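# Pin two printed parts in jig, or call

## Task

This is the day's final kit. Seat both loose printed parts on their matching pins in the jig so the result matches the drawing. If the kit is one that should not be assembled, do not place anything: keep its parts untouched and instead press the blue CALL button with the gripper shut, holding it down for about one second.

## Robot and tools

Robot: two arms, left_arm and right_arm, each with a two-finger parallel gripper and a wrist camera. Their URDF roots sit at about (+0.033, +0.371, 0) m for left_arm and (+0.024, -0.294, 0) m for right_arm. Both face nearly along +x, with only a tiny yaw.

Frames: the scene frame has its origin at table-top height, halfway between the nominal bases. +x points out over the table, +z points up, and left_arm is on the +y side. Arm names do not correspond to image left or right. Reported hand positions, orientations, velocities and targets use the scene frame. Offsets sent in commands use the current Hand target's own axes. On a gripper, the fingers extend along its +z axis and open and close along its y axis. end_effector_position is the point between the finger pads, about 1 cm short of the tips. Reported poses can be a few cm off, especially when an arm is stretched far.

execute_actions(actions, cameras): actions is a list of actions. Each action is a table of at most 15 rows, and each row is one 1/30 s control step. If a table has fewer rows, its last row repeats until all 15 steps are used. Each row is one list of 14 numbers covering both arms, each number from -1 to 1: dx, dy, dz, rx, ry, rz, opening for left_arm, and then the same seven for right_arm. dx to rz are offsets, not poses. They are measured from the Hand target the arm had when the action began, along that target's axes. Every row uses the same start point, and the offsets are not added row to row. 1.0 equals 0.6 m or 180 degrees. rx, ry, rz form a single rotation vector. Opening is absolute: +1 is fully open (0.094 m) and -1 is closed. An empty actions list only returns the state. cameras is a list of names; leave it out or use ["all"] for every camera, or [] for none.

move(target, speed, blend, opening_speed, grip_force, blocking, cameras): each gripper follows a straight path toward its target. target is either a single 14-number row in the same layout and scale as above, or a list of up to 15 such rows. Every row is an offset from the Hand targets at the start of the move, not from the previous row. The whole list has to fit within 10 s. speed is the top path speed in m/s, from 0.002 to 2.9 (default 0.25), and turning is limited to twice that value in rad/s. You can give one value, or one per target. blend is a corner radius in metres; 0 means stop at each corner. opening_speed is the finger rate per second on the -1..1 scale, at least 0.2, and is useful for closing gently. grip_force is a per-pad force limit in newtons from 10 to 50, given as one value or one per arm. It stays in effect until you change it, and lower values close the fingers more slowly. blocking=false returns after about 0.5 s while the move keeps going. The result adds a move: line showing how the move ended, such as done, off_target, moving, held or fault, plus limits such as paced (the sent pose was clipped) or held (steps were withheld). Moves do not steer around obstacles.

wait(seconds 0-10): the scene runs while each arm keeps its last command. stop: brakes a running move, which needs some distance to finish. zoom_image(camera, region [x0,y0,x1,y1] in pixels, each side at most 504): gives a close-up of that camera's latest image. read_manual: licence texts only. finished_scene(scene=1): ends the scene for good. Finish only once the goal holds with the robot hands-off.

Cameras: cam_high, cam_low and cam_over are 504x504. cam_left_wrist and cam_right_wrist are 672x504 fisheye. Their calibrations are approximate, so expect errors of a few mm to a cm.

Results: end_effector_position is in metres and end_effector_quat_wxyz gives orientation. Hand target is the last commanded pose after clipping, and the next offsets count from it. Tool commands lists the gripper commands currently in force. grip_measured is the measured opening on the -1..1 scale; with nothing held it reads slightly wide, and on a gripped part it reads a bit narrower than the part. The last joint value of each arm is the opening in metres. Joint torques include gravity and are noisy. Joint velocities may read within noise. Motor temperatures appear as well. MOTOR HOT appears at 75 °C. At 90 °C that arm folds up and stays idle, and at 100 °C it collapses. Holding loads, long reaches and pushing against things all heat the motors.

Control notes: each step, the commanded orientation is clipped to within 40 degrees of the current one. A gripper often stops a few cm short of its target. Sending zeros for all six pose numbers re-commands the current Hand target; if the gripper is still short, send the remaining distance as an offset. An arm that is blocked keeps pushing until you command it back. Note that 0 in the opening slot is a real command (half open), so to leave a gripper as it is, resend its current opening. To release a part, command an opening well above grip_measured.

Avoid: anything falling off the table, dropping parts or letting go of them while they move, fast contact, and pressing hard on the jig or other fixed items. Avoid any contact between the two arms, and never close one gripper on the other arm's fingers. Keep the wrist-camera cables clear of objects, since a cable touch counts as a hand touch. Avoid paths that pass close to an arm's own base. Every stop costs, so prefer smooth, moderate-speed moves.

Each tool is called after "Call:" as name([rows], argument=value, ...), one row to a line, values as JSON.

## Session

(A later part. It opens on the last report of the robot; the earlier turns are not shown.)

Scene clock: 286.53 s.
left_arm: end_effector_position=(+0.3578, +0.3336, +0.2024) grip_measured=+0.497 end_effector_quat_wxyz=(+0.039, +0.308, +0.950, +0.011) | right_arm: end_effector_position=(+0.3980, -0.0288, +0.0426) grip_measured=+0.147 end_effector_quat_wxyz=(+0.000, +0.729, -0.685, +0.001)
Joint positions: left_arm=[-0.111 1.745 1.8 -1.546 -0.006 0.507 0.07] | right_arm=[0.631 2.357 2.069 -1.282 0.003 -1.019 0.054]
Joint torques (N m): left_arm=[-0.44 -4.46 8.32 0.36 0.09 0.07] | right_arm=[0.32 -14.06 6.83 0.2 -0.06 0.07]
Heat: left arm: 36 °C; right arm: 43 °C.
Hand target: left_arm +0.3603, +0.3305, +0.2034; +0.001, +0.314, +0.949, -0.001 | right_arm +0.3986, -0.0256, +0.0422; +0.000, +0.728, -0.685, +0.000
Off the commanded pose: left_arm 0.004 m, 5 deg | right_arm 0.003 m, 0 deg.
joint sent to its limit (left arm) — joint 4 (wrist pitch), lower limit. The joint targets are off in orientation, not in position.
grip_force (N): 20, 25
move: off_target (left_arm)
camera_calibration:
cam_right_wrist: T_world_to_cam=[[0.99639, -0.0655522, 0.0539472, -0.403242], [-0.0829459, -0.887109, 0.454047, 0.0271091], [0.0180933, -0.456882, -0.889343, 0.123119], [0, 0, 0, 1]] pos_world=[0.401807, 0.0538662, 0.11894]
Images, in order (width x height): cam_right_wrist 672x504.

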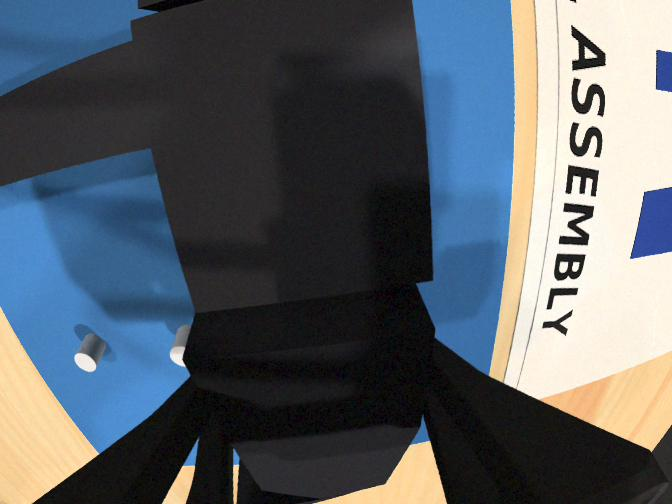

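Call:
move([
  [0,0,0,0,0,0,0.5,0,0,-0.0067,0,0,0,0.1],
  [0,0,0,0,0,0,0.5,-0.0067,-0.0044,-0.0067,0,0,-0.0083,0.1],
], speed=0.06, cameras=["cam_right_wrist"])

Call:
zoom_image(camera="cam_right_wrist", region=[150, 240, 470, 480])

Scene clock: 294.27 s.
left_arm: end_effector_position=(+0.3578, +0.3336, +0.2024) grip_measured=+0.497 end_effector_quat_wxyz=(+0.039, +0.308, +0.950, +0.011) | right_arm: end_effector_position=(+0.4035, -0.0235, +0.0554) grip_measured=+0.147 end_effector_quat_wxyz=(-0.014, +0.733, -0.681, +0.005)
Joint positions: left_arm=[-0.111 1.745 1.8 -1.546 -0.006 0.507 0.07] | right_arm=[0.634 2.357 2.119 -1.304 0.004 -1.027 0.054]
Joint torques (N m): left_arm=[-0.43 -4.52 8.28 0.34 0.08 0.04] | right_arm=[0.34 -12.16 7.09 0.13 -0.1 -0.02]
Heat: left arm: 36 °C; right arm: 44 °C.
Hand target: left_arm +0.3603, +0.3305, +0.2034; +0.001, +0.314, +0.949, -0.001 | right_arm +0.4010, -0.0215, +0.0463; +0.000, +0.737, -0.676, -0.001
Off the commanded pose: left_arm 0.004 m, 5 deg | right_arm 0.010 m, 2 deg.
joint sent to its limit (left arm) — joint 4 (wrist pitch), lower limit. The joint targets are off in orientation, not in position.
grip_force (N): 20, 25
move: off_target (left_arm)
camera_calibration:
cam_right_wrist: T_world_to_cam=[[0.995445, -0.0555462, 0.0774905, -0.409734], [-0.0840512, -0.894924, 0.438231, 0.0275582], [0.0450061, -0.442747, -0.895516, 0.126605], [0, 0, 0, 1]] pos_world=[0.404486, 0.0579575, 0.133051]
Images, in order (width x height): cam_right_wrist 672x504.

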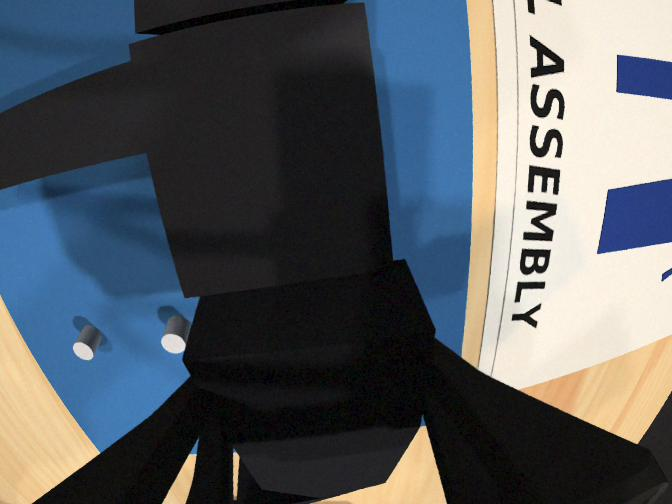

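Scaled by 1.575 from the camera's 672x504 image, which has a finer 960x720 frame.

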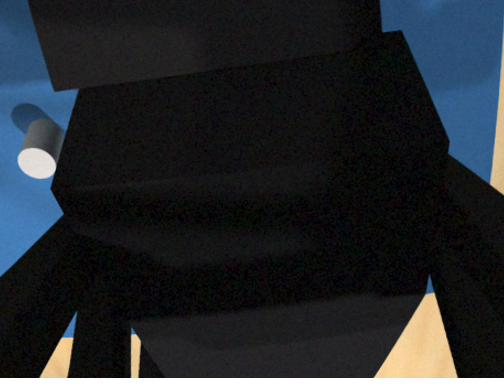

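Call:
move(target=[0,0,0,0,0,0,0.5,-0.004,0.0063,0.003,0,0,-0.0083,0.1], speed=0.06, cameras=["cam_right_wrist"])

Call:
zoom_image(camera="cam_right_wrist", region=[150, 230, 470, 470])

Scene clock: 302.13 s.
left_arm: end_effector_position=(+0.3578, +0.3336, +0.2024) grip_measured=+0.497 end_effector_quat_wxyz=(+0.039, +0.308, +0.950, +0.011) | right_arm: end_effector_position=(+0.4028, -0.0227, +0.0554) grip_measured=+0.147 end_effector_quat_wxyz=(-0.013, +0.739, -0.673, +0.008)
Joint positions: left_arm=[-0.111 1.745 1.8 -1.546 -0.006 0.507 0.07] | right_arm=[0.639 2.357 2.119 -1.304 0.011 -1.042 0.054]
Joint torques (N m): left_arm=[-0.43 -4.56 8.29 0.36 0.08 0.04] | right_arm=[0.98 -13.04 5.01 0.32 -0.21 -0.04]
Heat: left arm: 36 °C; right arm: 43 °C.
Hand target: left_arm +0.3603, +0.3305, +0.2034; +0.001, +0.314, +0.949, -0.001 | right_arm +0.3969, -0.0194, +0.0445; +0.000, +0.746, -0.666, +0.000
Off the commanded pose: left_arm 0.004 m, 5 deg | right_arm 0.013 m, 2 deg.
joint sent to its limit (left arm) — joint 4 (wrist pitch), lower limit. The joint targets are off in orientation, not in position.
grip_force (N): 20, 25
move: off_target (left_arm, right_arm)
camera_calibration:
cam_right_wrist: T_world_to_cam=[[0.996043, -0.0351126, 0.0816415, -0.409032], [-0.0678611, -0.893667, 0.443569, 0.0214444], [0.0573854, -0.447354, -0.892514, 0.121757], [0, 0, 0, 1]] pos_world=[0.401881, 0.0592706, 0.132552]
Images, in order (width x height): cam_right_wrist 672x504.

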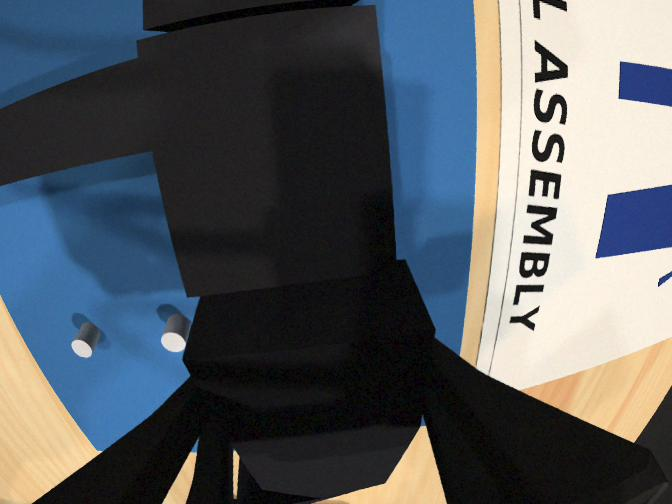

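Scaled by 1.575 from the camera's 672x504 image, which has a finer 960x720 frame.

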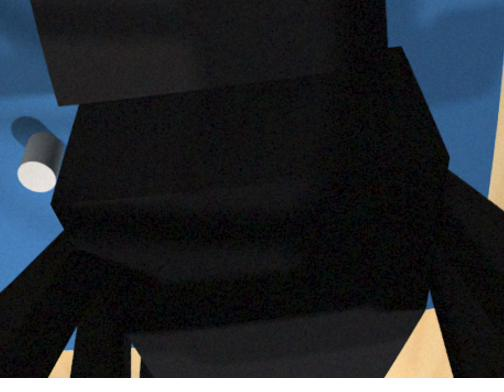

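Call:
execute_actions(actions=[], cameras=["cam_right_wrist","cam_high"])

Scene clock: 312.73 s.
left_arm: end_effector_position=(+0.3578, +0.3336, +0.2024) grip_measured=+0.497 end_effector_quat_wxyz=(+0.039, +0.308, +0.950, +0.011) | right_arm: end_effector_position=(+0.4028, -0.0227, +0.0554) grip_measured=+0.147 end_effector_quat_wxyz=(-0.013, +0.740, -0.673, +0.008)
Joint positions: left_arm=[-0.111 1.745 1.8 -1.546 -0.006 0.507 0.07] | right_arm=[0.639 2.357 2.119 -1.304 0.011 -1.043 0.054]
Joint velocities: within noise
Joint torques (N m): left_arm=[-0.42 -4.53 8.25 0.35 0.09 0.06] | right_arm=[0.87 -13.19 5.29 0.29 -0.18 -0.06]
Motor temperatures (°C): left_arm=[26 31 36 28 27 24 27] | right_arm=[26 43 38 27 27 24 27]
Heat: left arm: 36 °C; right arm: 43 °C.
Hand target: left_arm +0.3603, +0.3305, +0.2034; +0.001, +0.314, +0.949, -0.001 | right_arm +0.3969, -0.0194, +0.0445; +0.000, +0.746, -0.666, +0.000
Tool commands: left_gripper/opening=+0.5 right_gripper/opening=+0.1
Off the commanded pose: left_arm 0.004 m, 5 deg | right_arm 0.013 m, 2 deg.
grip_force (N): 20, 25
camera_calibration:
cam_right_wrist: T_world_to_cam=[[0.996069, -0.0344455, 0.081615, -0.408978], [-0.0672488, -0.893728, 0.44354, 0.0211993], [0.0576637, -0.447284, -0.892531, 0.121649], [0, 0, 0, 1]] pos_world=[0.401781, 0.0592708, 0.132552]
Images, in order (width x height): cam_high 504x504, cam_right_wrist 672x504.

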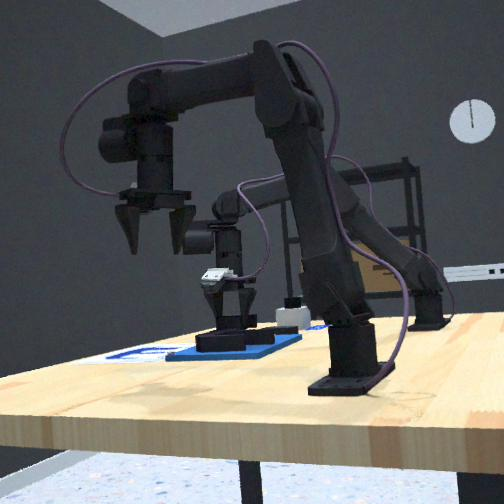

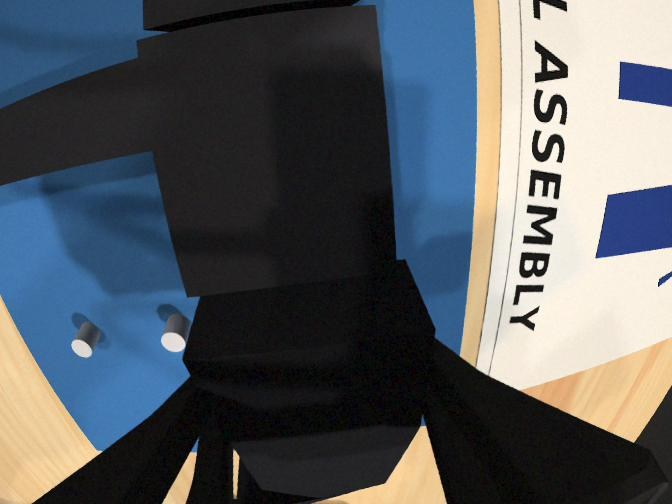

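Call:
move([
  [0,0,0,0,0,0,0.5,-0.0059,0.0077,-0.04,0,0,0,0.1],
  [0,0,0,0,0,0,0.5,-0.0059,0.0077,0.0,0,0,0,0.1],
], speed=0.06, cameras=["cam_right_wrist"])

Scene clock: 317.00 s.
left_arm: end_effector_position=(+0.3578, +0.3336, +0.2024) grip_measured=+0.497 end_effector_quat_wxyz=(+0.039, +0.308, +0.950, +0.011) | right_arm: end_effector_position=(+0.3926, -0.0193, +0.0584) grip_measured=+0.147 end_effector_quat_wxyz=(-0.002, +0.745, -0.667, +0.003)
Joint positions: left_arm=[-0.111 1.745 1.8 -1.546 -0.006 0.507 0.07] | right_arm=[0.655 2.356 2.13 -1.34 0.005 -1.042 0.054]
Joint torques (N m): left_arm=[-0.46 -4.53 8.28 0.35 0.08 0.05] | right_arm=[0.39 -13.87 2.8 0.8 -0.12 0.08]
Heat: left arm: 36 °C; right arm: 44 °C.
Hand target: left_arm +0.3603, +0.3305, +0.2034; +0.001, +0.314, +0.949, -0.001 | right_arm +0.3920, -0.0165, +0.0443; +0.000, +0.746, -0.666, +0.000
Off the commanded pose: left_arm 0.004 m, 5 deg | right_arm 0.014 m, 0 deg.
joint sent to its limit (left arm) — joint 4 (wrist pitch), lower limit. The joint targets are off in orientation, not in position.
grip_force (N): 20, 25
move: off_target (left_arm, right_arm)
camera_calibration:
cam_right_wrist: T_world_to_cam=[[0.998116, -0.0171961, 0.0588929, -0.398107], [-0.0421002, -0.890222, 0.453578, 0.0118145], [0.044628, -0.455203, -0.889269, 0.131181], [0, 0, 0, 1]] pos_world=[0.392, 0.0633856, 0.134742]
Images, in order (width x height): cam_right_wrist 672x504.

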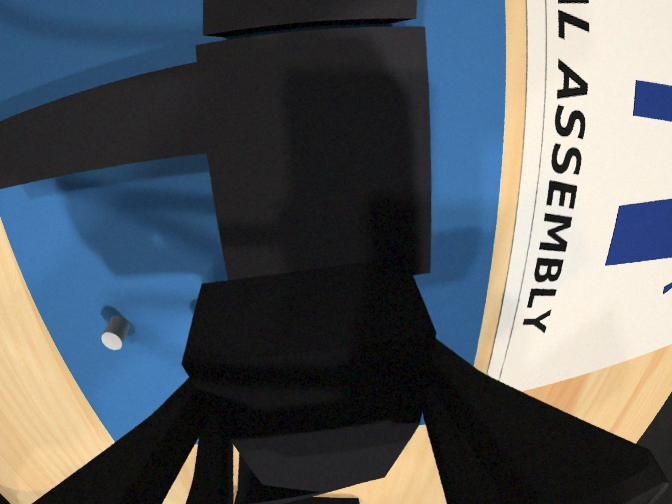

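Call:
move([
  [0,0,0,0,0,0,0.5,0.0047,-0.0087,-0.04,0,0,0,0.1],
  [0,0,0,0,0,0,0.5,0.0047,-0.0087,0.0,0,0,0,0.1],
], speed=0.06, cameras=["cam_right_wrist"])

Scene clock: 320.90 s.
left_arm: end_effector_position=(+0.3578, +0.3336, +0.2024) grip_measured=+0.497 end_effector_quat_wxyz=(+0.039, +0.308, +0.950, +0.011) | right_arm: end_effector_position=(+0.3961, -0.0183, +0.0602) grip_measured=+0.147 end_effector_quat_wxyz=(-0.008, +0.745, -0.667, +0.004)
Joint positions: left_arm=[-0.111 1.745 1.8 -1.546 -0.006 0.507 0.07] | right_arm=[0.652 2.359 2.142 -1.338 0.004 -1.045 0.054]
Joint torques (N m): left_arm=[-0.47 -4.48 8.36 0.35 0.1 0.05] | right_arm=[-0.35 -12.92 3.95 0.56 -0.08 -0.08]
Heat: left arm: 36 °C; right arm: 43 °C.
Hand target: left_arm +0.3603, +0.3305, +0.2034; +0.001, +0.314, +0.949, -0.001 | right_arm +0.3974, -0.0186, +0.0444; +0.000, +0.746, -0.666, +0.000
Off the commanded pose: left_arm 0.004 m, 5 deg | right_arm 0.016 m, 1 deg.
joint sent to its limit (left arm) — joint 4 (wrist pitch), lower limit. The joint targets are off in orientation, not in position.
grip_force (N): 20, 25
move: off_target (left_arm, right_arm)
camera_calibration:
cam_right_wrist: T_world_to_cam=[[0.997526, -0.0185052, 0.0678124, -0.402033], [-0.0469204, -0.893632, 0.446342, 0.0143985], [0.0523396, -0.44842, -0.892289, 0.13035], [0, 0, 0, 1]] pos_world=[0.394892, 0.0638788, 0.137146]
Images, in order (width x height): cam_right_wrist 672x504.

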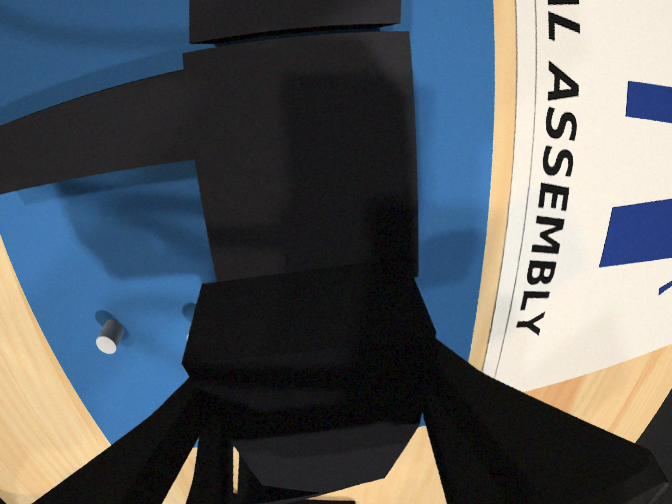

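Call:
move([
  [0,0,0,0,0,0,0.5,0.0171,-0.0031,-0.04,0,0,0,0.1],
  [0,0,0,0,0,0,0.5,0.0080,-0.0041,0.007,0,0,0,0.1],
], speed=0.06, cameras=["cam_right_wrist"])

Scene clock: 325.20 s.
left_arm: end_effector_position=(+0.3578, +0.3336, +0.2024) grip_measured=+0.497 end_effector_quat_wxyz=(+0.039, +0.308, +0.950, +0.011) | right_arm: end_effector_position=(+0.4030, -0.0248, +0.0542) grip_measured=+0.147 end_effector_quat_wxyz=(-0.011, +0.745, -0.667, +0.004)
Joint positions: left_arm=[-0.111 1.745 1.8 -1.546 -0.006 0.507 0.07] | right_arm=[0.631 2.359 2.118 -1.307 0.002 -1.064 0.054]
Joint torques (N m): left_arm=[-0.39 -4.59 8.29 0.34 0.07 0.05] | right_arm=[0.27 -12.82 4.55 0.48 -0.07 -0.03]
Heat: left arm: 36 °C; right arm: 42 °C.
Hand target: left_arm +0.3603, +0.3305, +0.2034; +0.001, +0.314, +0.949, -0.001 | right_arm +0.4005, -0.0232, +0.0402; +0.000, +0.746, -0.666, -0.001
Off the commanded pose: left_arm 0.004 m, 5 deg | right_arm 0.014 m, 1 deg.
joint sent to its limit (left arm) — joint 4 (wrist pitch), lower limit. The joint targets are off in orientation, not in position.
grip_force (N): 20, 25
move: off_target (left_arm, right_arm)
camera_calibration:
cam_right_wrist: T_world_to_cam=[[0.997201, -0.0199438, 0.072052, -0.408807], [-0.0497993, -0.896023, 0.441206, 0.0130086], [0.0557609, -0.44356, -0.894509, 0.12055], [0, 0, 0, 1]] pos_world=[0.401588, 0.0569738, 0.131548]
Images, in order (width x height): cam_right_wrist 672x504.

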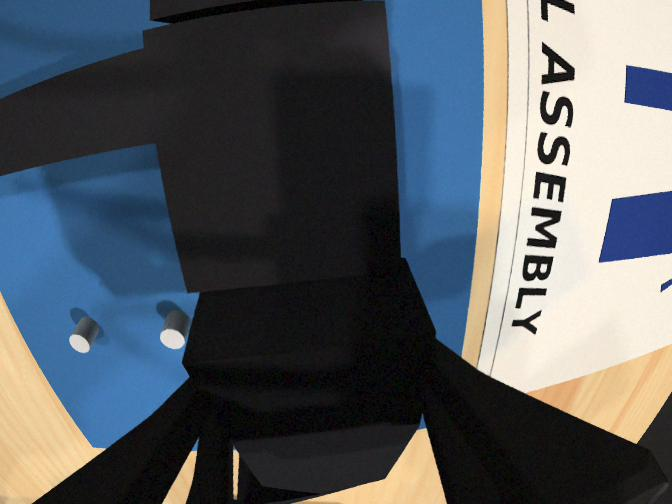

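Call:
zoom_image(camera="cam_right_wrist", region=[150, 220, 450, 400])

Scaled by 1.680 from the camera's 672x504 image, which has a finer 960x720 frame.

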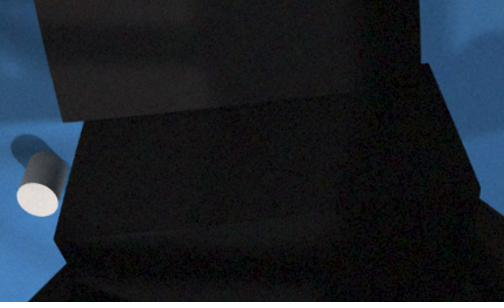

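Call:
move([
  [0,0,0,0,0,0,0.5,0.0070,0.005,-0.047,0,0,0,0.1],
  [0,0,0,0,0,0,0.5,-0.0021,0.0040,0.005,0,0,0,0.1],
], speed=0.06, cameras=["cam_right_wrist"])

Call:
zoom_image(camera="cam_right_wrist", region=[150, 220, 450, 400])

Scene clock: 331.50 s.
left_arm: end_effector_position=(+0.3578, +0.3336, +0.2024) grip_measured=+0.497 end_effector_quat_wxyz=(+0.039, +0.308, +0.950, +0.011) | right_arm: end_effector_position=(+0.4001, -0.0245, +0.0484) grip_measured=+0.147 end_effector_quat_wxyz=(-0.007, +0.745, -0.666, +0.004)
Joint positions: left_arm=[-0.111 1.745 1.8 -1.546 -0.006 0.507 0.07] | right_arm=[0.636 2.359 2.096 -1.293 0.004 -1.062 0.054]
Joint torques (N m): left_arm=[-0.4 -4.53 8.28 0.35 0.08 0.06] | right_arm=[0.4 -13.46 4.25 0.5 -0.11 0.08]
Heat: left arm: 36 °C; right arm: 41 °C.
Hand target: left_arm +0.3603, +0.3305, +0.2034; +0.001, +0.314, +0.949, -0.001 | right_arm +0.3979, -0.0223, +0.0372; +0.000, +0.746, -0.666, +0.000
Off the commanded pose: left_arm 0.004 m, 5 deg | right_arm 0.012 m, 1 deg.
joint sent to its limit (left arm) — joint 4 (wrist pitch), lower limit. The joint targets are off in orientation, not in position.
grip_force (N): 20, 25
move: off_target (left_arm, right_arm)
camera_calibration:
cam_right_wrist: T_world_to_cam=[[0.997668, -0.0168399, 0.0661505, -0.405275], [-0.0447409, -0.893222, 0.447385, 0.0134245], [0.0515531, -0.449301, -0.891892, 0.117102], [0, 0, 0, 1]] pos_world=[0.398893, 0.0577804, 0.125246]
Images, in order (width x height): cam_right_wrist 672x504.

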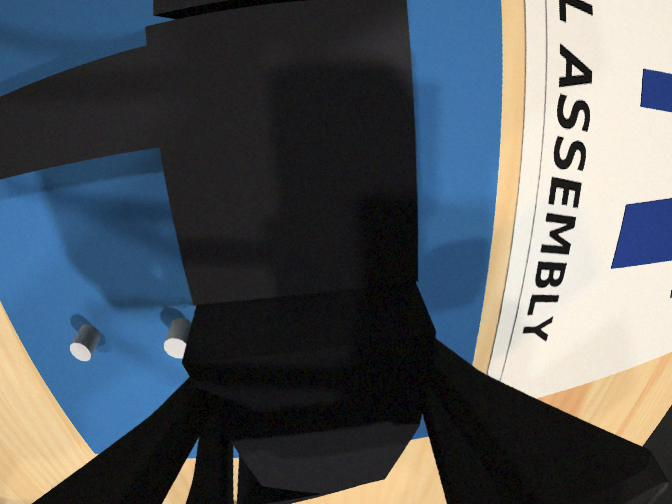

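Scaled by 1.680 from the camera's 672x504 image, which has a finer 960x720 frame.

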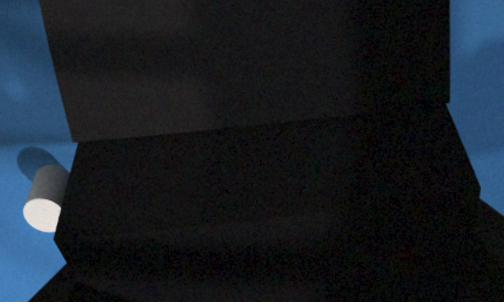

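Call:
move([
  [0,0,0,0,0,0,0.5,0,0,0.012,0,0,0,0.1],
], speed=0.03, cameras=["cam_right_wrist"])

Call:
zoom_image(camera="cam_right_wrist", region=[150, 220, 450, 400])

Scene clock: 333.57 s.
left_arm: end_effector_position=(+0.3578, +0.3336, +0.2024) grip_measured=+0.497 end_effector_quat_wxyz=(+0.039, +0.308, +0.950, +0.011) | right_arm: end_effector_position=(+0.4004, -0.0248, +0.0424) grip_measured=+0.147 end_effector_quat_wxyz=(-0.007, +0.745, -0.666, +0.005)
Joint positions: left_arm=[-0.111 1.745 1.8 -1.546 -0.006 0.507 0.07] | right_arm=[0.636 2.359 2.072 -1.268 0.006 -1.062 0.054]
Joint torques (N m): left_arm=[-0.38 -4.51 8.28 0.35 0.08 0.05] | right_arm=[0.5 -13.33 4.22 0.53 -0.16 0.04]
Heat: left arm: 36 °C; right arm: 41 °C.
Hand target: left_arm +0.3603, +0.3305, +0.2034; +0.001, +0.314, +0.949, -0.001 | right_arm +0.3980, -0.0222, +0.0300; +0.000, +0.746, -0.666, -0.001
Off the commanded pose: left_arm 0.004 m, 5 deg | right_arm 0.013 m, 1 deg.
joint sent to its limit (left arm) — joint 4 (wrist pitch), lower limit. The joint targets are off in orientation, not in position.
grip_force (N): 20, 25
move: off_target (left_arm, right_arm)
camera_calibration:
cam_right_wrist: T_world_to_cam=[[0.997519, -0.0168108, 0.0683677, -0.405179], [-0.0457741, -0.892676, 0.448368, 0.0162436], [0.0534928, -0.450385, -0.891231, 0.110777], [0, 0, 0, 1]] pos_world=[0.398991, 0.0575814, 0.119146]
Images, in order (width x height): cam_right_wrist 672x504.

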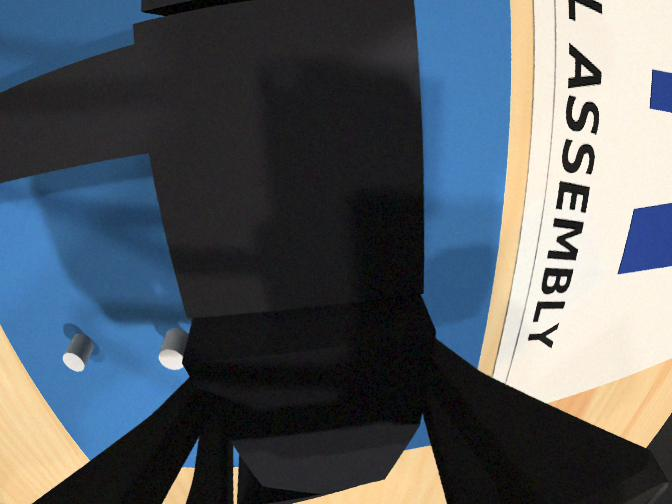

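Scaled by 1.680 from the camera's 672x504 image, which has a finer 960x720 frame.

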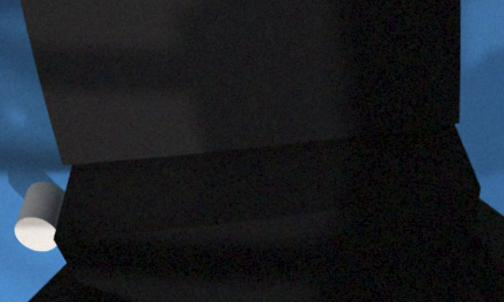

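Call:
move([
  [0,0,0,0,0,0,0.5,-0.0022,0.0,0.012,0,0,0,0.1],
], speed=0.03, cameras=["cam_right_wrist","cam_high"])

Call:
zoom_image(camera="cam_high", region=[150, 260, 320, 380])

Scene clock: 336.53 s.
left_arm: end_effector_position=(+0.3578, +0.3336, +0.2024) grip_measured=+0.497 end_effector_quat_wxyz=(+0.039, +0.308, +0.950, +0.011) | right_arm: end_effector_position=(+0.4005, -0.0248, +0.0378) grip_measured=+0.147 end_effector_quat_wxyz=(-0.008, +0.745, -0.667, +0.005)
Joint positions: left_arm=[-0.111 1.745 1.8 -1.546 -0.006 0.507 0.07] | right_arm=[0.636 2.359 2.054 -1.248 0.007 -1.06 0.054]
Joint torques (N m): left_arm=[-0.43 -4.52 8.24 0.35 0.1 0.05] | right_arm=[0.7 -12.6 4.25 0.56 -0.11 0]
Heat: left arm: 36 °C; right arm: 41 °C.
Hand target: left_arm +0.3603, +0.3305, +0.2034; +0.001, +0.314, +0.949, -0.001 | right_arm +0.3977, -0.0209, +0.0227; +0.000, +0.746, -0.666, -0.001
Off the commanded pose: left_arm 0.004 m, 5 deg | right_arm 0.016 m, 1 deg.
joint sent to its limit (left arm) — joint 4 (wrist pitch), lower limit. The joint targets are off in orientation, not in position.
grip_force (N): 20, 25
move: off_target (left_arm, right_arm)
camera_calibration:
cam_right_wrist: T_world_to_cam=[[0.997385, -0.0187992, 0.0697902, -0.405067], [-0.0481603, -0.892855, 0.447761, 0.0192121], [0.053895, -0.449951, -0.891425, 0.106548], [0, 0, 0, 1]] pos_world=[0.39919, 0.0574801, 0.114647]
Images, in order (width x height): cam_high 504x504, cam_right_wrist 672x504.

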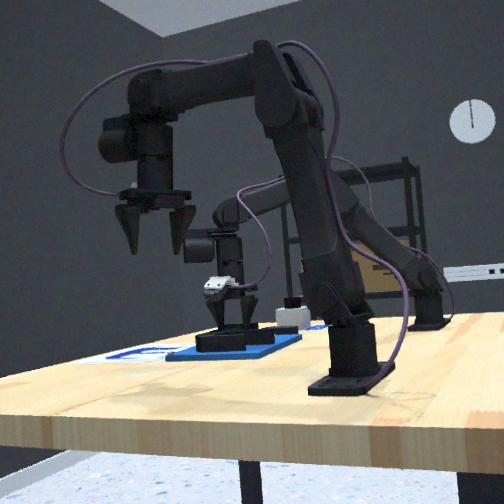

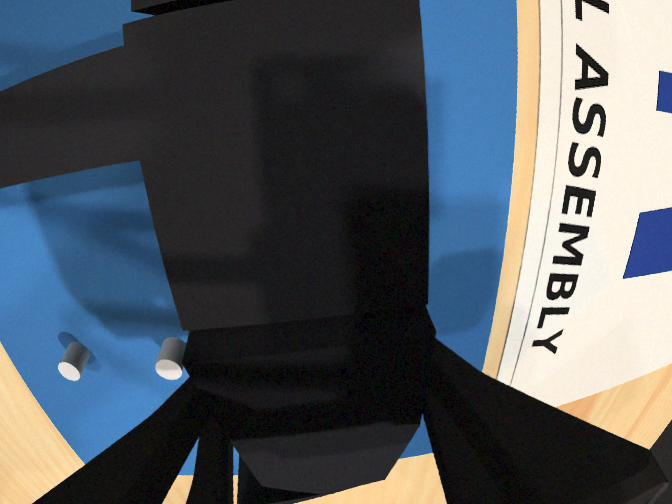

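Scaled by 2.965 from the camera's 504x504 image, which has a finer 720x720 frame.

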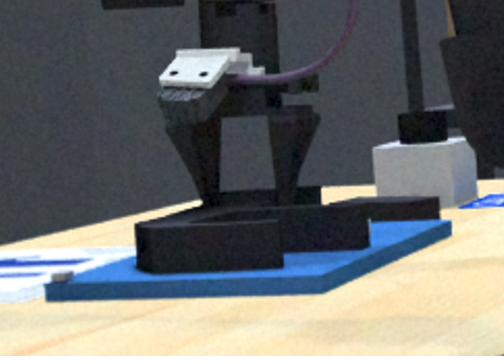

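Call:
move([
  [0,0,0,0,0,0,0.5,0.0,0.0,0.009,0,0,0,0.1],
], speed=0.03, cameras=["cam_right_wrist","cam_over"])

Call:
zoom_image(camera="cam_right_wrist", region=[150, 220, 450, 400])

Scene clock: 338.87 s.
left_arm: end_effector_position=(+0.3578, +0.3336, +0.2024) grip_measured=+0.497 end_effector_quat_wxyz=(+0.039, +0.308, +0.950, +0.011) | right_arm: end_effector_position=(+0.4004, -0.0244, +0.0342) grip_measured=+0.147 end_effector_quat_wxyz=(-0.008, +0.745, -0.667, +0.006)
Joint positions: left_arm=[-0.111 1.745 1.8 -1.546 -0.006 0.507 0.07] | right_arm=[0.638 2.359 2.039 -1.232 0.007 -1.059 0.054]
Joint torques (N m): left_arm=[-0.4 -4.45 8.27 0.37 0.1 0.04] | right_arm=[0.68 -12.44 4.26 0.65 -0.12 0.03]
Heat: left arm: 36 °C; right arm: 41 °C.
Hand target: left_arm +0.3603, +0.3305, +0.2034; +0.001, +0.314, +0.949, -0.001 | right_arm +0.3977, -0.0208, +0.0173; +0.000, +0.746, -0.666, -0.001
Off the commanded pose: left_arm 0.004 m, 5 deg | right_arm 0.017 m, 1 deg.
joint sent to its limit (left arm) — joint 4 (wrist pitch), lower limit. The joint targets are off in orientation, not in position.
grip_force (N): 20, 25
move: off_target (left_arm, right_arm)
camera_calibration:
cam_right_wrist: T_world_to_cam=[[0.997264, -0.0188, 0.0714905, -0.404648], [-0.0489058, -0.893005, 0.447381, 0.0215144], [0.0554306, -0.449653, -0.891482, 0.102912], [0, 0, 0, 1]] pos_world=[0.398889, 0.0578798, 0.111048]
Images, in order (width x height): cam_over 504x504, cam_right_wrist 672x504.

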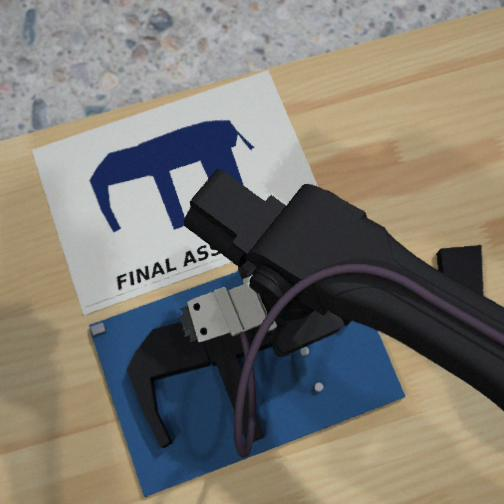

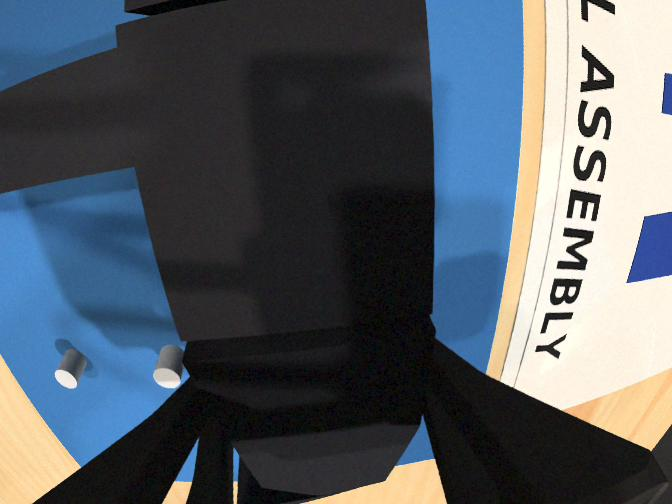

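Scaled by 1.680 from the camera's 672x504 image, which has a finer 960x720 frame.

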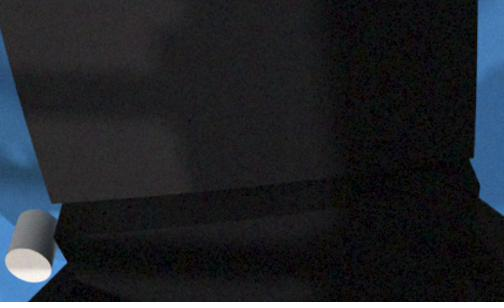

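Call:
move([
  [0,0,0,0,0,0,0.5,0.0,0.0,0.010,0,0,0,0.1],
], speed=0.03, cameras=["cam_right_wrist"])

Call:
zoom_image(camera="cam_right_wrist", region=[150, 220, 450, 400])

Scene clock: 341.00 s.
left_arm: end_effector_position=(+0.3578, +0.3336, +0.2024) grip_measured=+0.497 end_effector_quat_wxyz=(+0.039, +0.308, +0.950, +0.011) | right_arm: end_effector_position=(+0.4006, -0.0242, +0.0312) grip_measured=+0.147 end_effector_quat_wxyz=(-0.010, +0.744, -0.668, +0.006)
Joint positions: left_arm=[-0.111 1.745 1.8 -1.546 -0.006 0.507 0.07] | right_arm=[0.638 2.359 2.027 -1.218 0.007 -1.058 0.054]
Joint torques (N m): left_arm=[-0.47 -4.52 8.35 0.33 0.09 0.06] | right_arm=[0.64 -12.3 3.63 0.67 -0.13 0.01]
Heat: left arm: 36 °C; right arm: 41 °C.
Hand target: left_arm +0.3603, +0.3305, +0.2034; +0.001, +0.314, +0.949, -0.001 | right_arm +0.3977, -0.0208, +0.0114; +0.000, +0.746, -0.666, -0.001
Off the commanded pose: left_arm 0.004 m, 5 deg | right_arm 0.020 m, 1 deg.
joint sent to its limit (left arm) — joint 4 (wrist pitch), lower limit. The joint targets are off in orientation, not in position.
grip_force (N): 20, 25
move: off_target (left_arm, right_arm)
camera_calibration:
cam_right_wrist: T_world_to_cam=[[0.997095, -0.0204756, 0.0733674, -0.404775], [-0.0511735, -0.893517, 0.446104, 0.0239868], [0.0564207, -0.448562, -0.891969, 0.0999494], [0, 0, 0, 1]] pos_world=[0.399187, 0.0579781, 0.108148]
Images, in order (width x height): cam_right_wrist 672x504.

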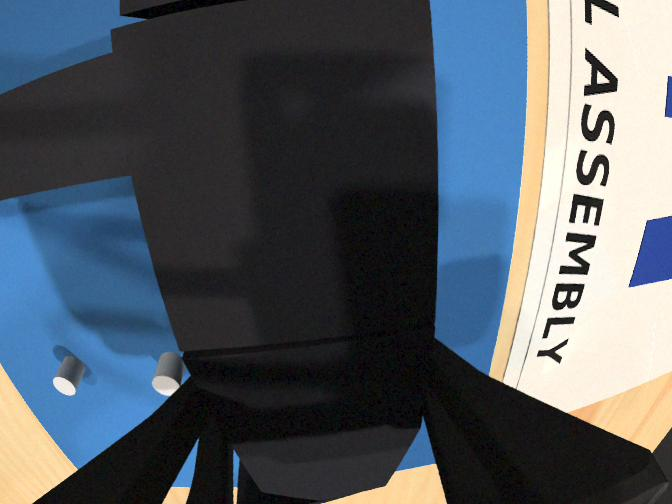

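Scaled by 1.680 from the camera's 672x504 image, which has a finer 960x720 frame.

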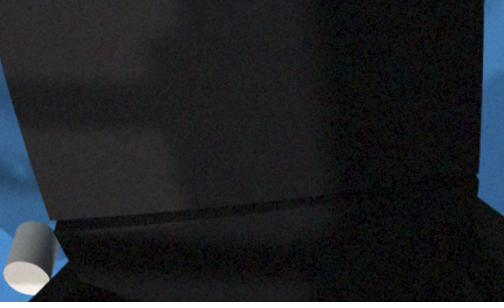

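Call:
move([
  [0,0,0,0,0,0,0.5,0.0,0.0,0.009,0,0,0,0.1],
], speed=0.03, cameras=["cam_right_wrist"])

Call:
zoom_image(camera="cam_right_wrist", region=[150, 220, 450, 400])

Scene clock: 342.87 s.
left_arm: end_effector_position=(+0.3578, +0.3336, +0.2024) grip_measured=+0.497 end_effector_quat_wxyz=(+0.039, +0.308, +0.950, +0.011) | right_arm: end_effector_position=(+0.4005, -0.0242, +0.0301) grip_measured=+0.147 end_effector_quat_wxyz=(-0.010, +0.744, -0.668, +0.006)
Joint positions: left_arm=[-0.111 1.745 1.8 -1.546 -0.006 0.507 0.07] | right_arm=[0.638 2.359 2.023 -1.213 0.007 -1.058 0.054]
Joint torques (N m): left_arm=[-0.51 -4.45 8.29 0.36 0.07 0.04] | right_arm=[0.49 -12.05 2.89 0.92 -0.17 0.05]
Heat: left arm: 36 °C; right arm: 40 °C.
Hand target: left_arm +0.3603, +0.3305, +0.2034; +0.001, +0.314, +0.949, -0.001 | right_arm +0.3978, -0.0208, +0.0060; +0.000, +0.746, -0.666, -0.001
Off the commanded pose: left_arm 0.004 m, 5 deg | right_arm 0.024 m, 1 deg.
joint sent to its limit (left arm) — joint 4 (wrist pitch), lower limit. The joint targets are off in orientation, not in position.
grip_force (N): 20, 25
move: off_target (left_arm, right_arm)
camera_calibration:
cam_right_wrist: T_world_to_cam=[[0.997095, -0.0204756, 0.0733674, -0.404597], [-0.0511735, -0.893517, 0.446104, 0.024383], [0.0564207, -0.448562, -0.891969, 0.098929], [0, 0, 0, 1]] pos_world=[0.399087, 0.0578781, 0.107048]
Images, in order (width x height): cam_right_wrist 672x504.

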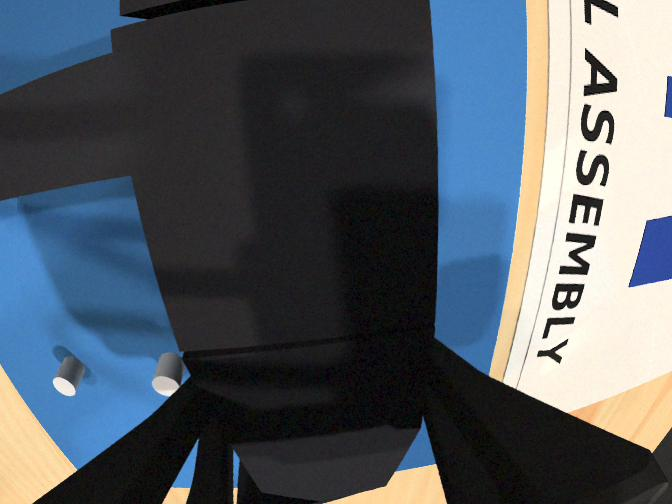

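Scaled by 1.680 from the camera's 672x504 image, which has a finer 960x720 frame.

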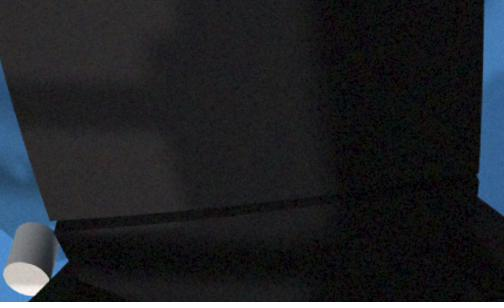

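Call:
move([
  [0,0,0,0,0,0,0.5,0.004,0.0,-0.022,0,0,0,0.1],
  [0,0,0,0,0,0,0.5,0.004,0.0,-0.022,0,0,0,0.35],
], speed=0.05, opening_speed=0.3, cameras=["cam_right_wrist"])

Scene clock: 346.77 s.
left_arm: end_effector_position=(+0.3578, +0.3336, +0.2024) grip_measured=+0.497 end_effector_quat_wxyz=(+0.039, +0.308, +0.950, +0.011) | right_arm: end_effector_position=(+0.4008, -0.0240, +0.0301) grip_measured=+0.348 end_effector_quat_wxyz=(-0.010, +0.744, -0.668, +0.006)
Joint positions: left_arm=[-0.111 1.745 1.8 -1.546 -0.006 0.507 0.07] | right_arm=[0.638 2.359 2.023 -1.212 0.007 -1.058 0.063]
Joint torques (N m): left_arm=[-0.36 -4.49 8.29 0.37 0.1 0.01] | right_arm=[-0.03 -12.94 5.24 0.36 -0.14 -0.04]
Heat: left arm: 36 °C; right arm: 40 °C.
Hand target: left_arm +0.3603, +0.3305, +0.2034; +0.001, +0.314, +0.949, -0.001 | right_arm +0.3981, -0.0232, +0.0192; +0.000, +0.746, -0.666, -0.001
Off the commanded pose: left_arm 0.004 m, 5 deg | right_arm 0.011 m, 1 deg.
joint sent to its limit (left arm) — joint 4 (wrist pitch), lower limit. The joint targets are off in orientation, not in position.
grip_force (N): 20, 25
move: off_target (left_arm, right_arm); target 2's new opening was sent with right_arm's hand 0.011 m and 1 deg from that target
camera_calibration:
cam_right_wrist: T_world_to_cam=[[0.997007, -0.0204581, 0.0745521, -0.404884], [-0.0516335, -0.893941, 0.4452, 0.0248761], [0.0575372, -0.447717, -0.892322, 0.0985506], [0, 0, 0, 1]] pos_world=[0.399286, 0.0580773, 0.107049]
Images, in order (width x height): cam_right_wrist 672x504.

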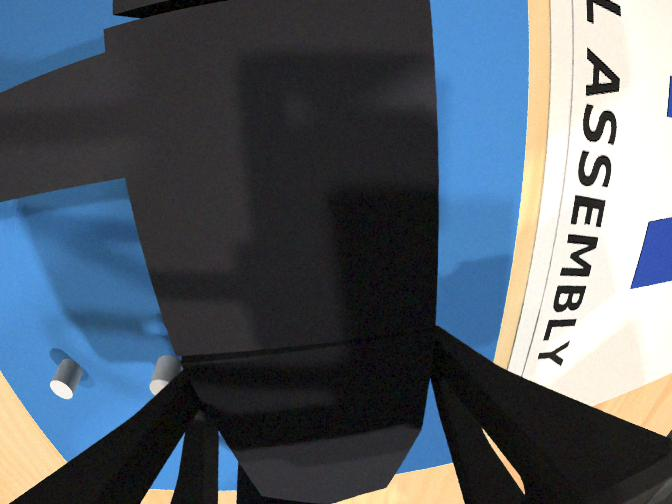

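Call:
move([
  [0,0,0,0,0,0,0.5,0,0,-0.15,0,0,0,0.35],
  [0,0,0,0,0,0,0.5,0.341,0.054,-0.25,0,0,0.636,0.9],
], speed=[0.1,0.3], cameras=["all"])

Scene clock: 358.27 s.
left_arm: end_effector_position=(+0.3578, +0.3336, +0.2024) grip_measured=+0.497 end_effector_quat_wxyz=(+0.039, +0.308, +0.950, +0.011) | right_arm: end_effector_position=(+0.3963, -0.2293, +0.1608) grip_measured=+0.898 end_effector_quat_wxyz=(-0.003, +0.154, +0.988, -0.002)
Joint positions: left_arm=[-0.111 1.745 1.8 -1.546 -0.006 0.507 0.07] | right_arm=[0.186 2.016 1.994 -1.555 0.002 0.478 0.089]
Joint torques (N m): left_arm=[-0.44 -4.48 8.31 0.35 0.1 0.06] | right_arm=[-0.1 -14.94 3.96 0.14 -0.07 0.05]
Heat: left arm: 36 °C; right arm: 41 °C.
Hand target: left_arm +0.3603, +0.3305, +0.2034; +0.001, +0.314, +0.949, -0.001 | right_arm +0.3889, -0.2303, +0.1691; -0.001, +0.157, +0.988, +0.000
Off the commanded pose: left_arm 0.004 m, 5 deg | right_arm 0.011 m, 1 deg.
joint sent to its limit (left arm) — joint 4 (wrist pitch), lower limit. The joint targets are off in orientation, not in position.
grip_force (N): 20, 25
move: off_target (left_arm, right_arm); target 2's new opening was sent with right_arm's hand 0.011 m and 1 deg from that target
camera_calibration:
cam_left_wrist: T_world_to_cam=[[-0.677893, -0.735161, -0.00065167, 0.48534], [-0.655359, 0.603906, 0.453654, -0.0255401], [-0.333115, 0.307956, -0.891178, 0.302831], [0, 0, 0, 1]] pos_world=[0.413148, 0.278968, 0.281779]
cam_right_wrist: T_world_to_cam=[[-0.422396, -0.904623, 0.0569094, -0.0516681], [-0.794944, 0.399886, 0.45624, 0.372335], [-0.435483, 0.147474, -0.888035, 0.454796], [0, 0, 0, 1]] pos_world=[0.472217, -0.262702, 0.236941]

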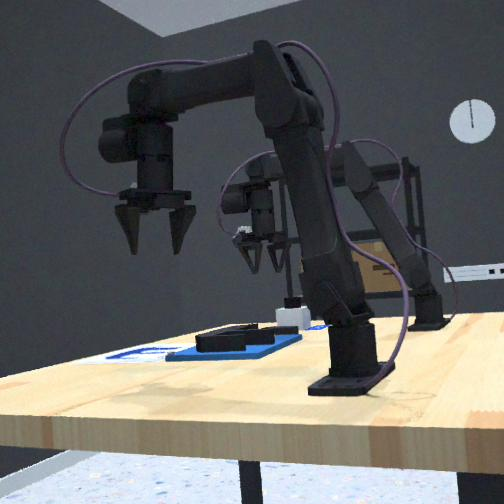

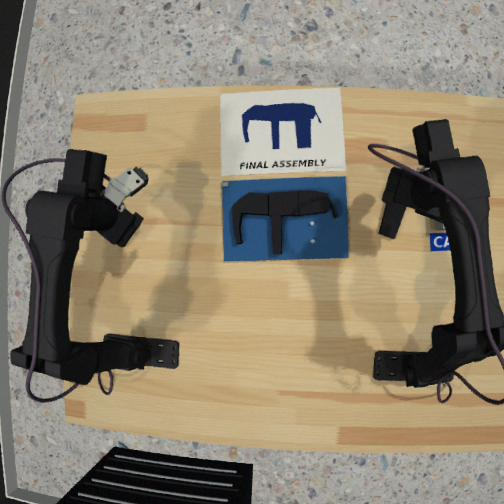

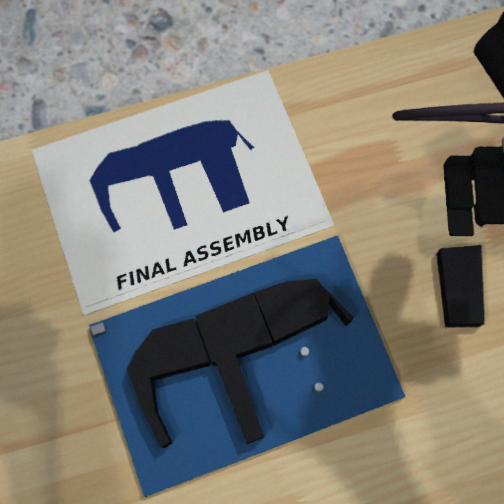

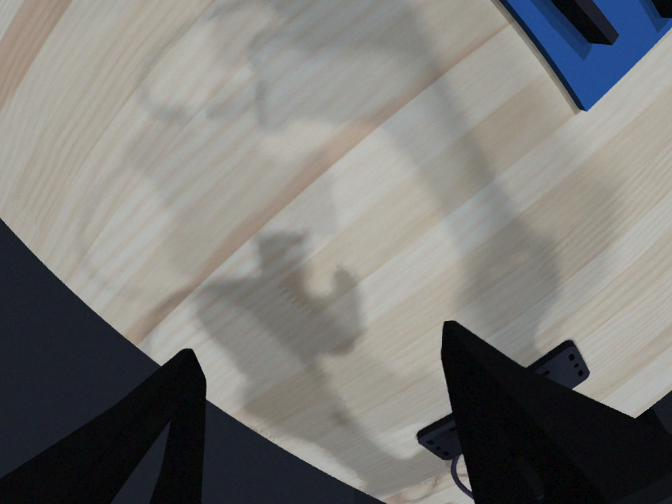

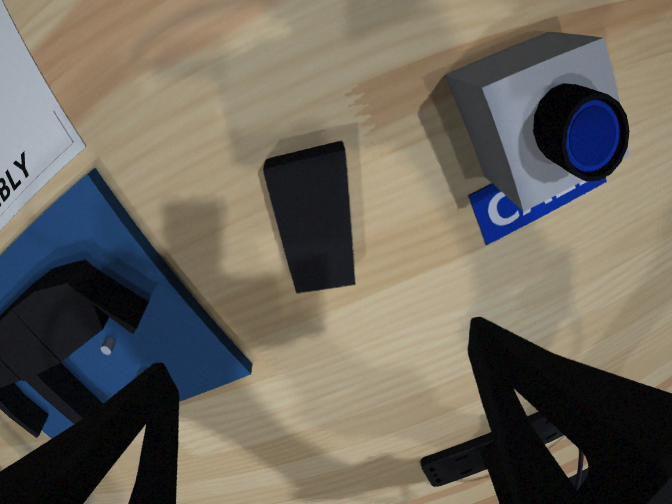

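Call:
zoom_image(camera="cam_right_wrist", region=[230, 120, 390, 310])

Call:
zoom_image(camera="cam_over", region=[180, 230, 504, 460])

Scaled by 2.653 from the camera's 672x504 image, which has a finer 960x720 frame.

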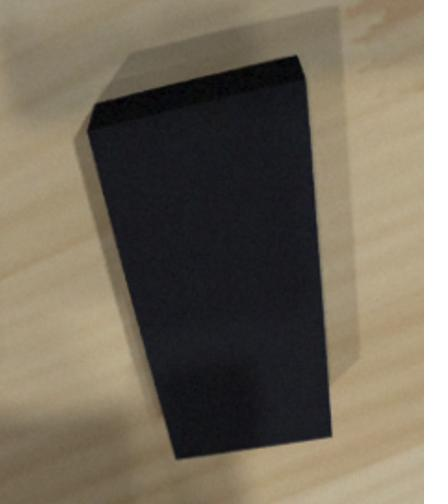

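Scaled by 1.556 from the camera's 504x504 image, which has a finer 720x720 frame.

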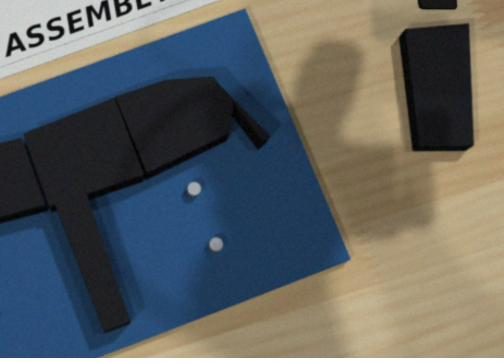

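Call:
move([
  [0,0,0,0,0,0,0.5,0.0204,0.002,0.198,0,0,0,0.9],
], speed=0.15, cameras=["cam_right_wrist"])

Scene clock: 367.87 s.
left_arm: end_effector_position=(+0.3578, +0.3336, +0.2024) grip_measured=+0.497 end_effector_quat_wxyz=(+0.039, +0.308, +0.950, +0.011) | right_arm: end_effector_position=(+0.3772, -0.2275, +0.0450) grip_measured=+0.898 end_effector_quat_wxyz=(-0.012, +0.156, +0.988, -0.005)
Joint positions: left_arm=[-0.111 1.745 1.8 -1.546 -0.006 0.507 0.07] | right_arm=[0.199 1.972 1.466 -1.091 0.001 0.497 0.089]
Joint torques (N m): left_arm=[-0.39 -4.49 8.28 0.37 0.11 0.05] | right_arm=[0.62 -13.81 3.84 0.37 -0.09 0.06]
Heat: left arm: 37 °C; right arm: 43 °C.
Hand target: left_arm +0.3603, +0.3305, +0.2034; +0.001, +0.314, +0.949, -0.001 | right_arm +0.3776, -0.2253, +0.0503; +0.000, +0.157, +0.988, +0.000
Off the commanded pose: left_arm 0.004 m, 5 deg | right_arm 0.006 m, 1 deg.
joint sent to its limit (left arm) — joint 4 (wrist pitch), lower limit. The joint targets are off in orientation, not in position.
grip_force (N): 20, 25
move: off_target (left_arm)
camera_calibration:
cam_right_wrist: T_world_to_cam=[[-0.425672, -0.9023, 0.0682556, -0.0503668], [-0.783884, 0.405385, 0.470308, 0.405672], [-0.452029, 0.146693, -0.879859, 0.34903], [0, 0, 0, 1]] pos_world=[0.454331, -0.261099, 0.119744]
Images, in order (width x height): cam_right_wrist 672x504.

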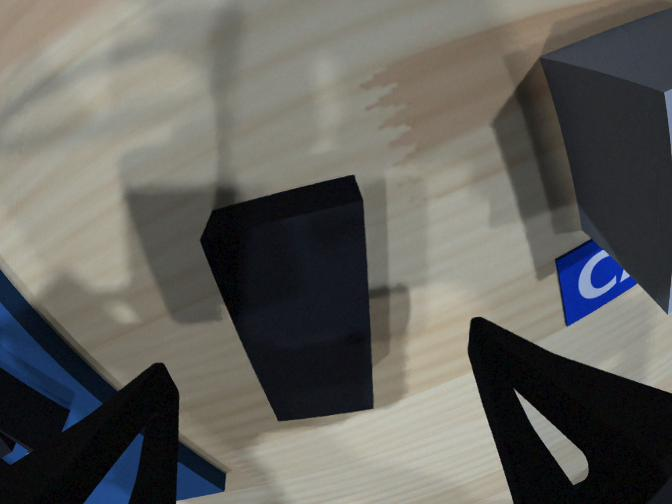

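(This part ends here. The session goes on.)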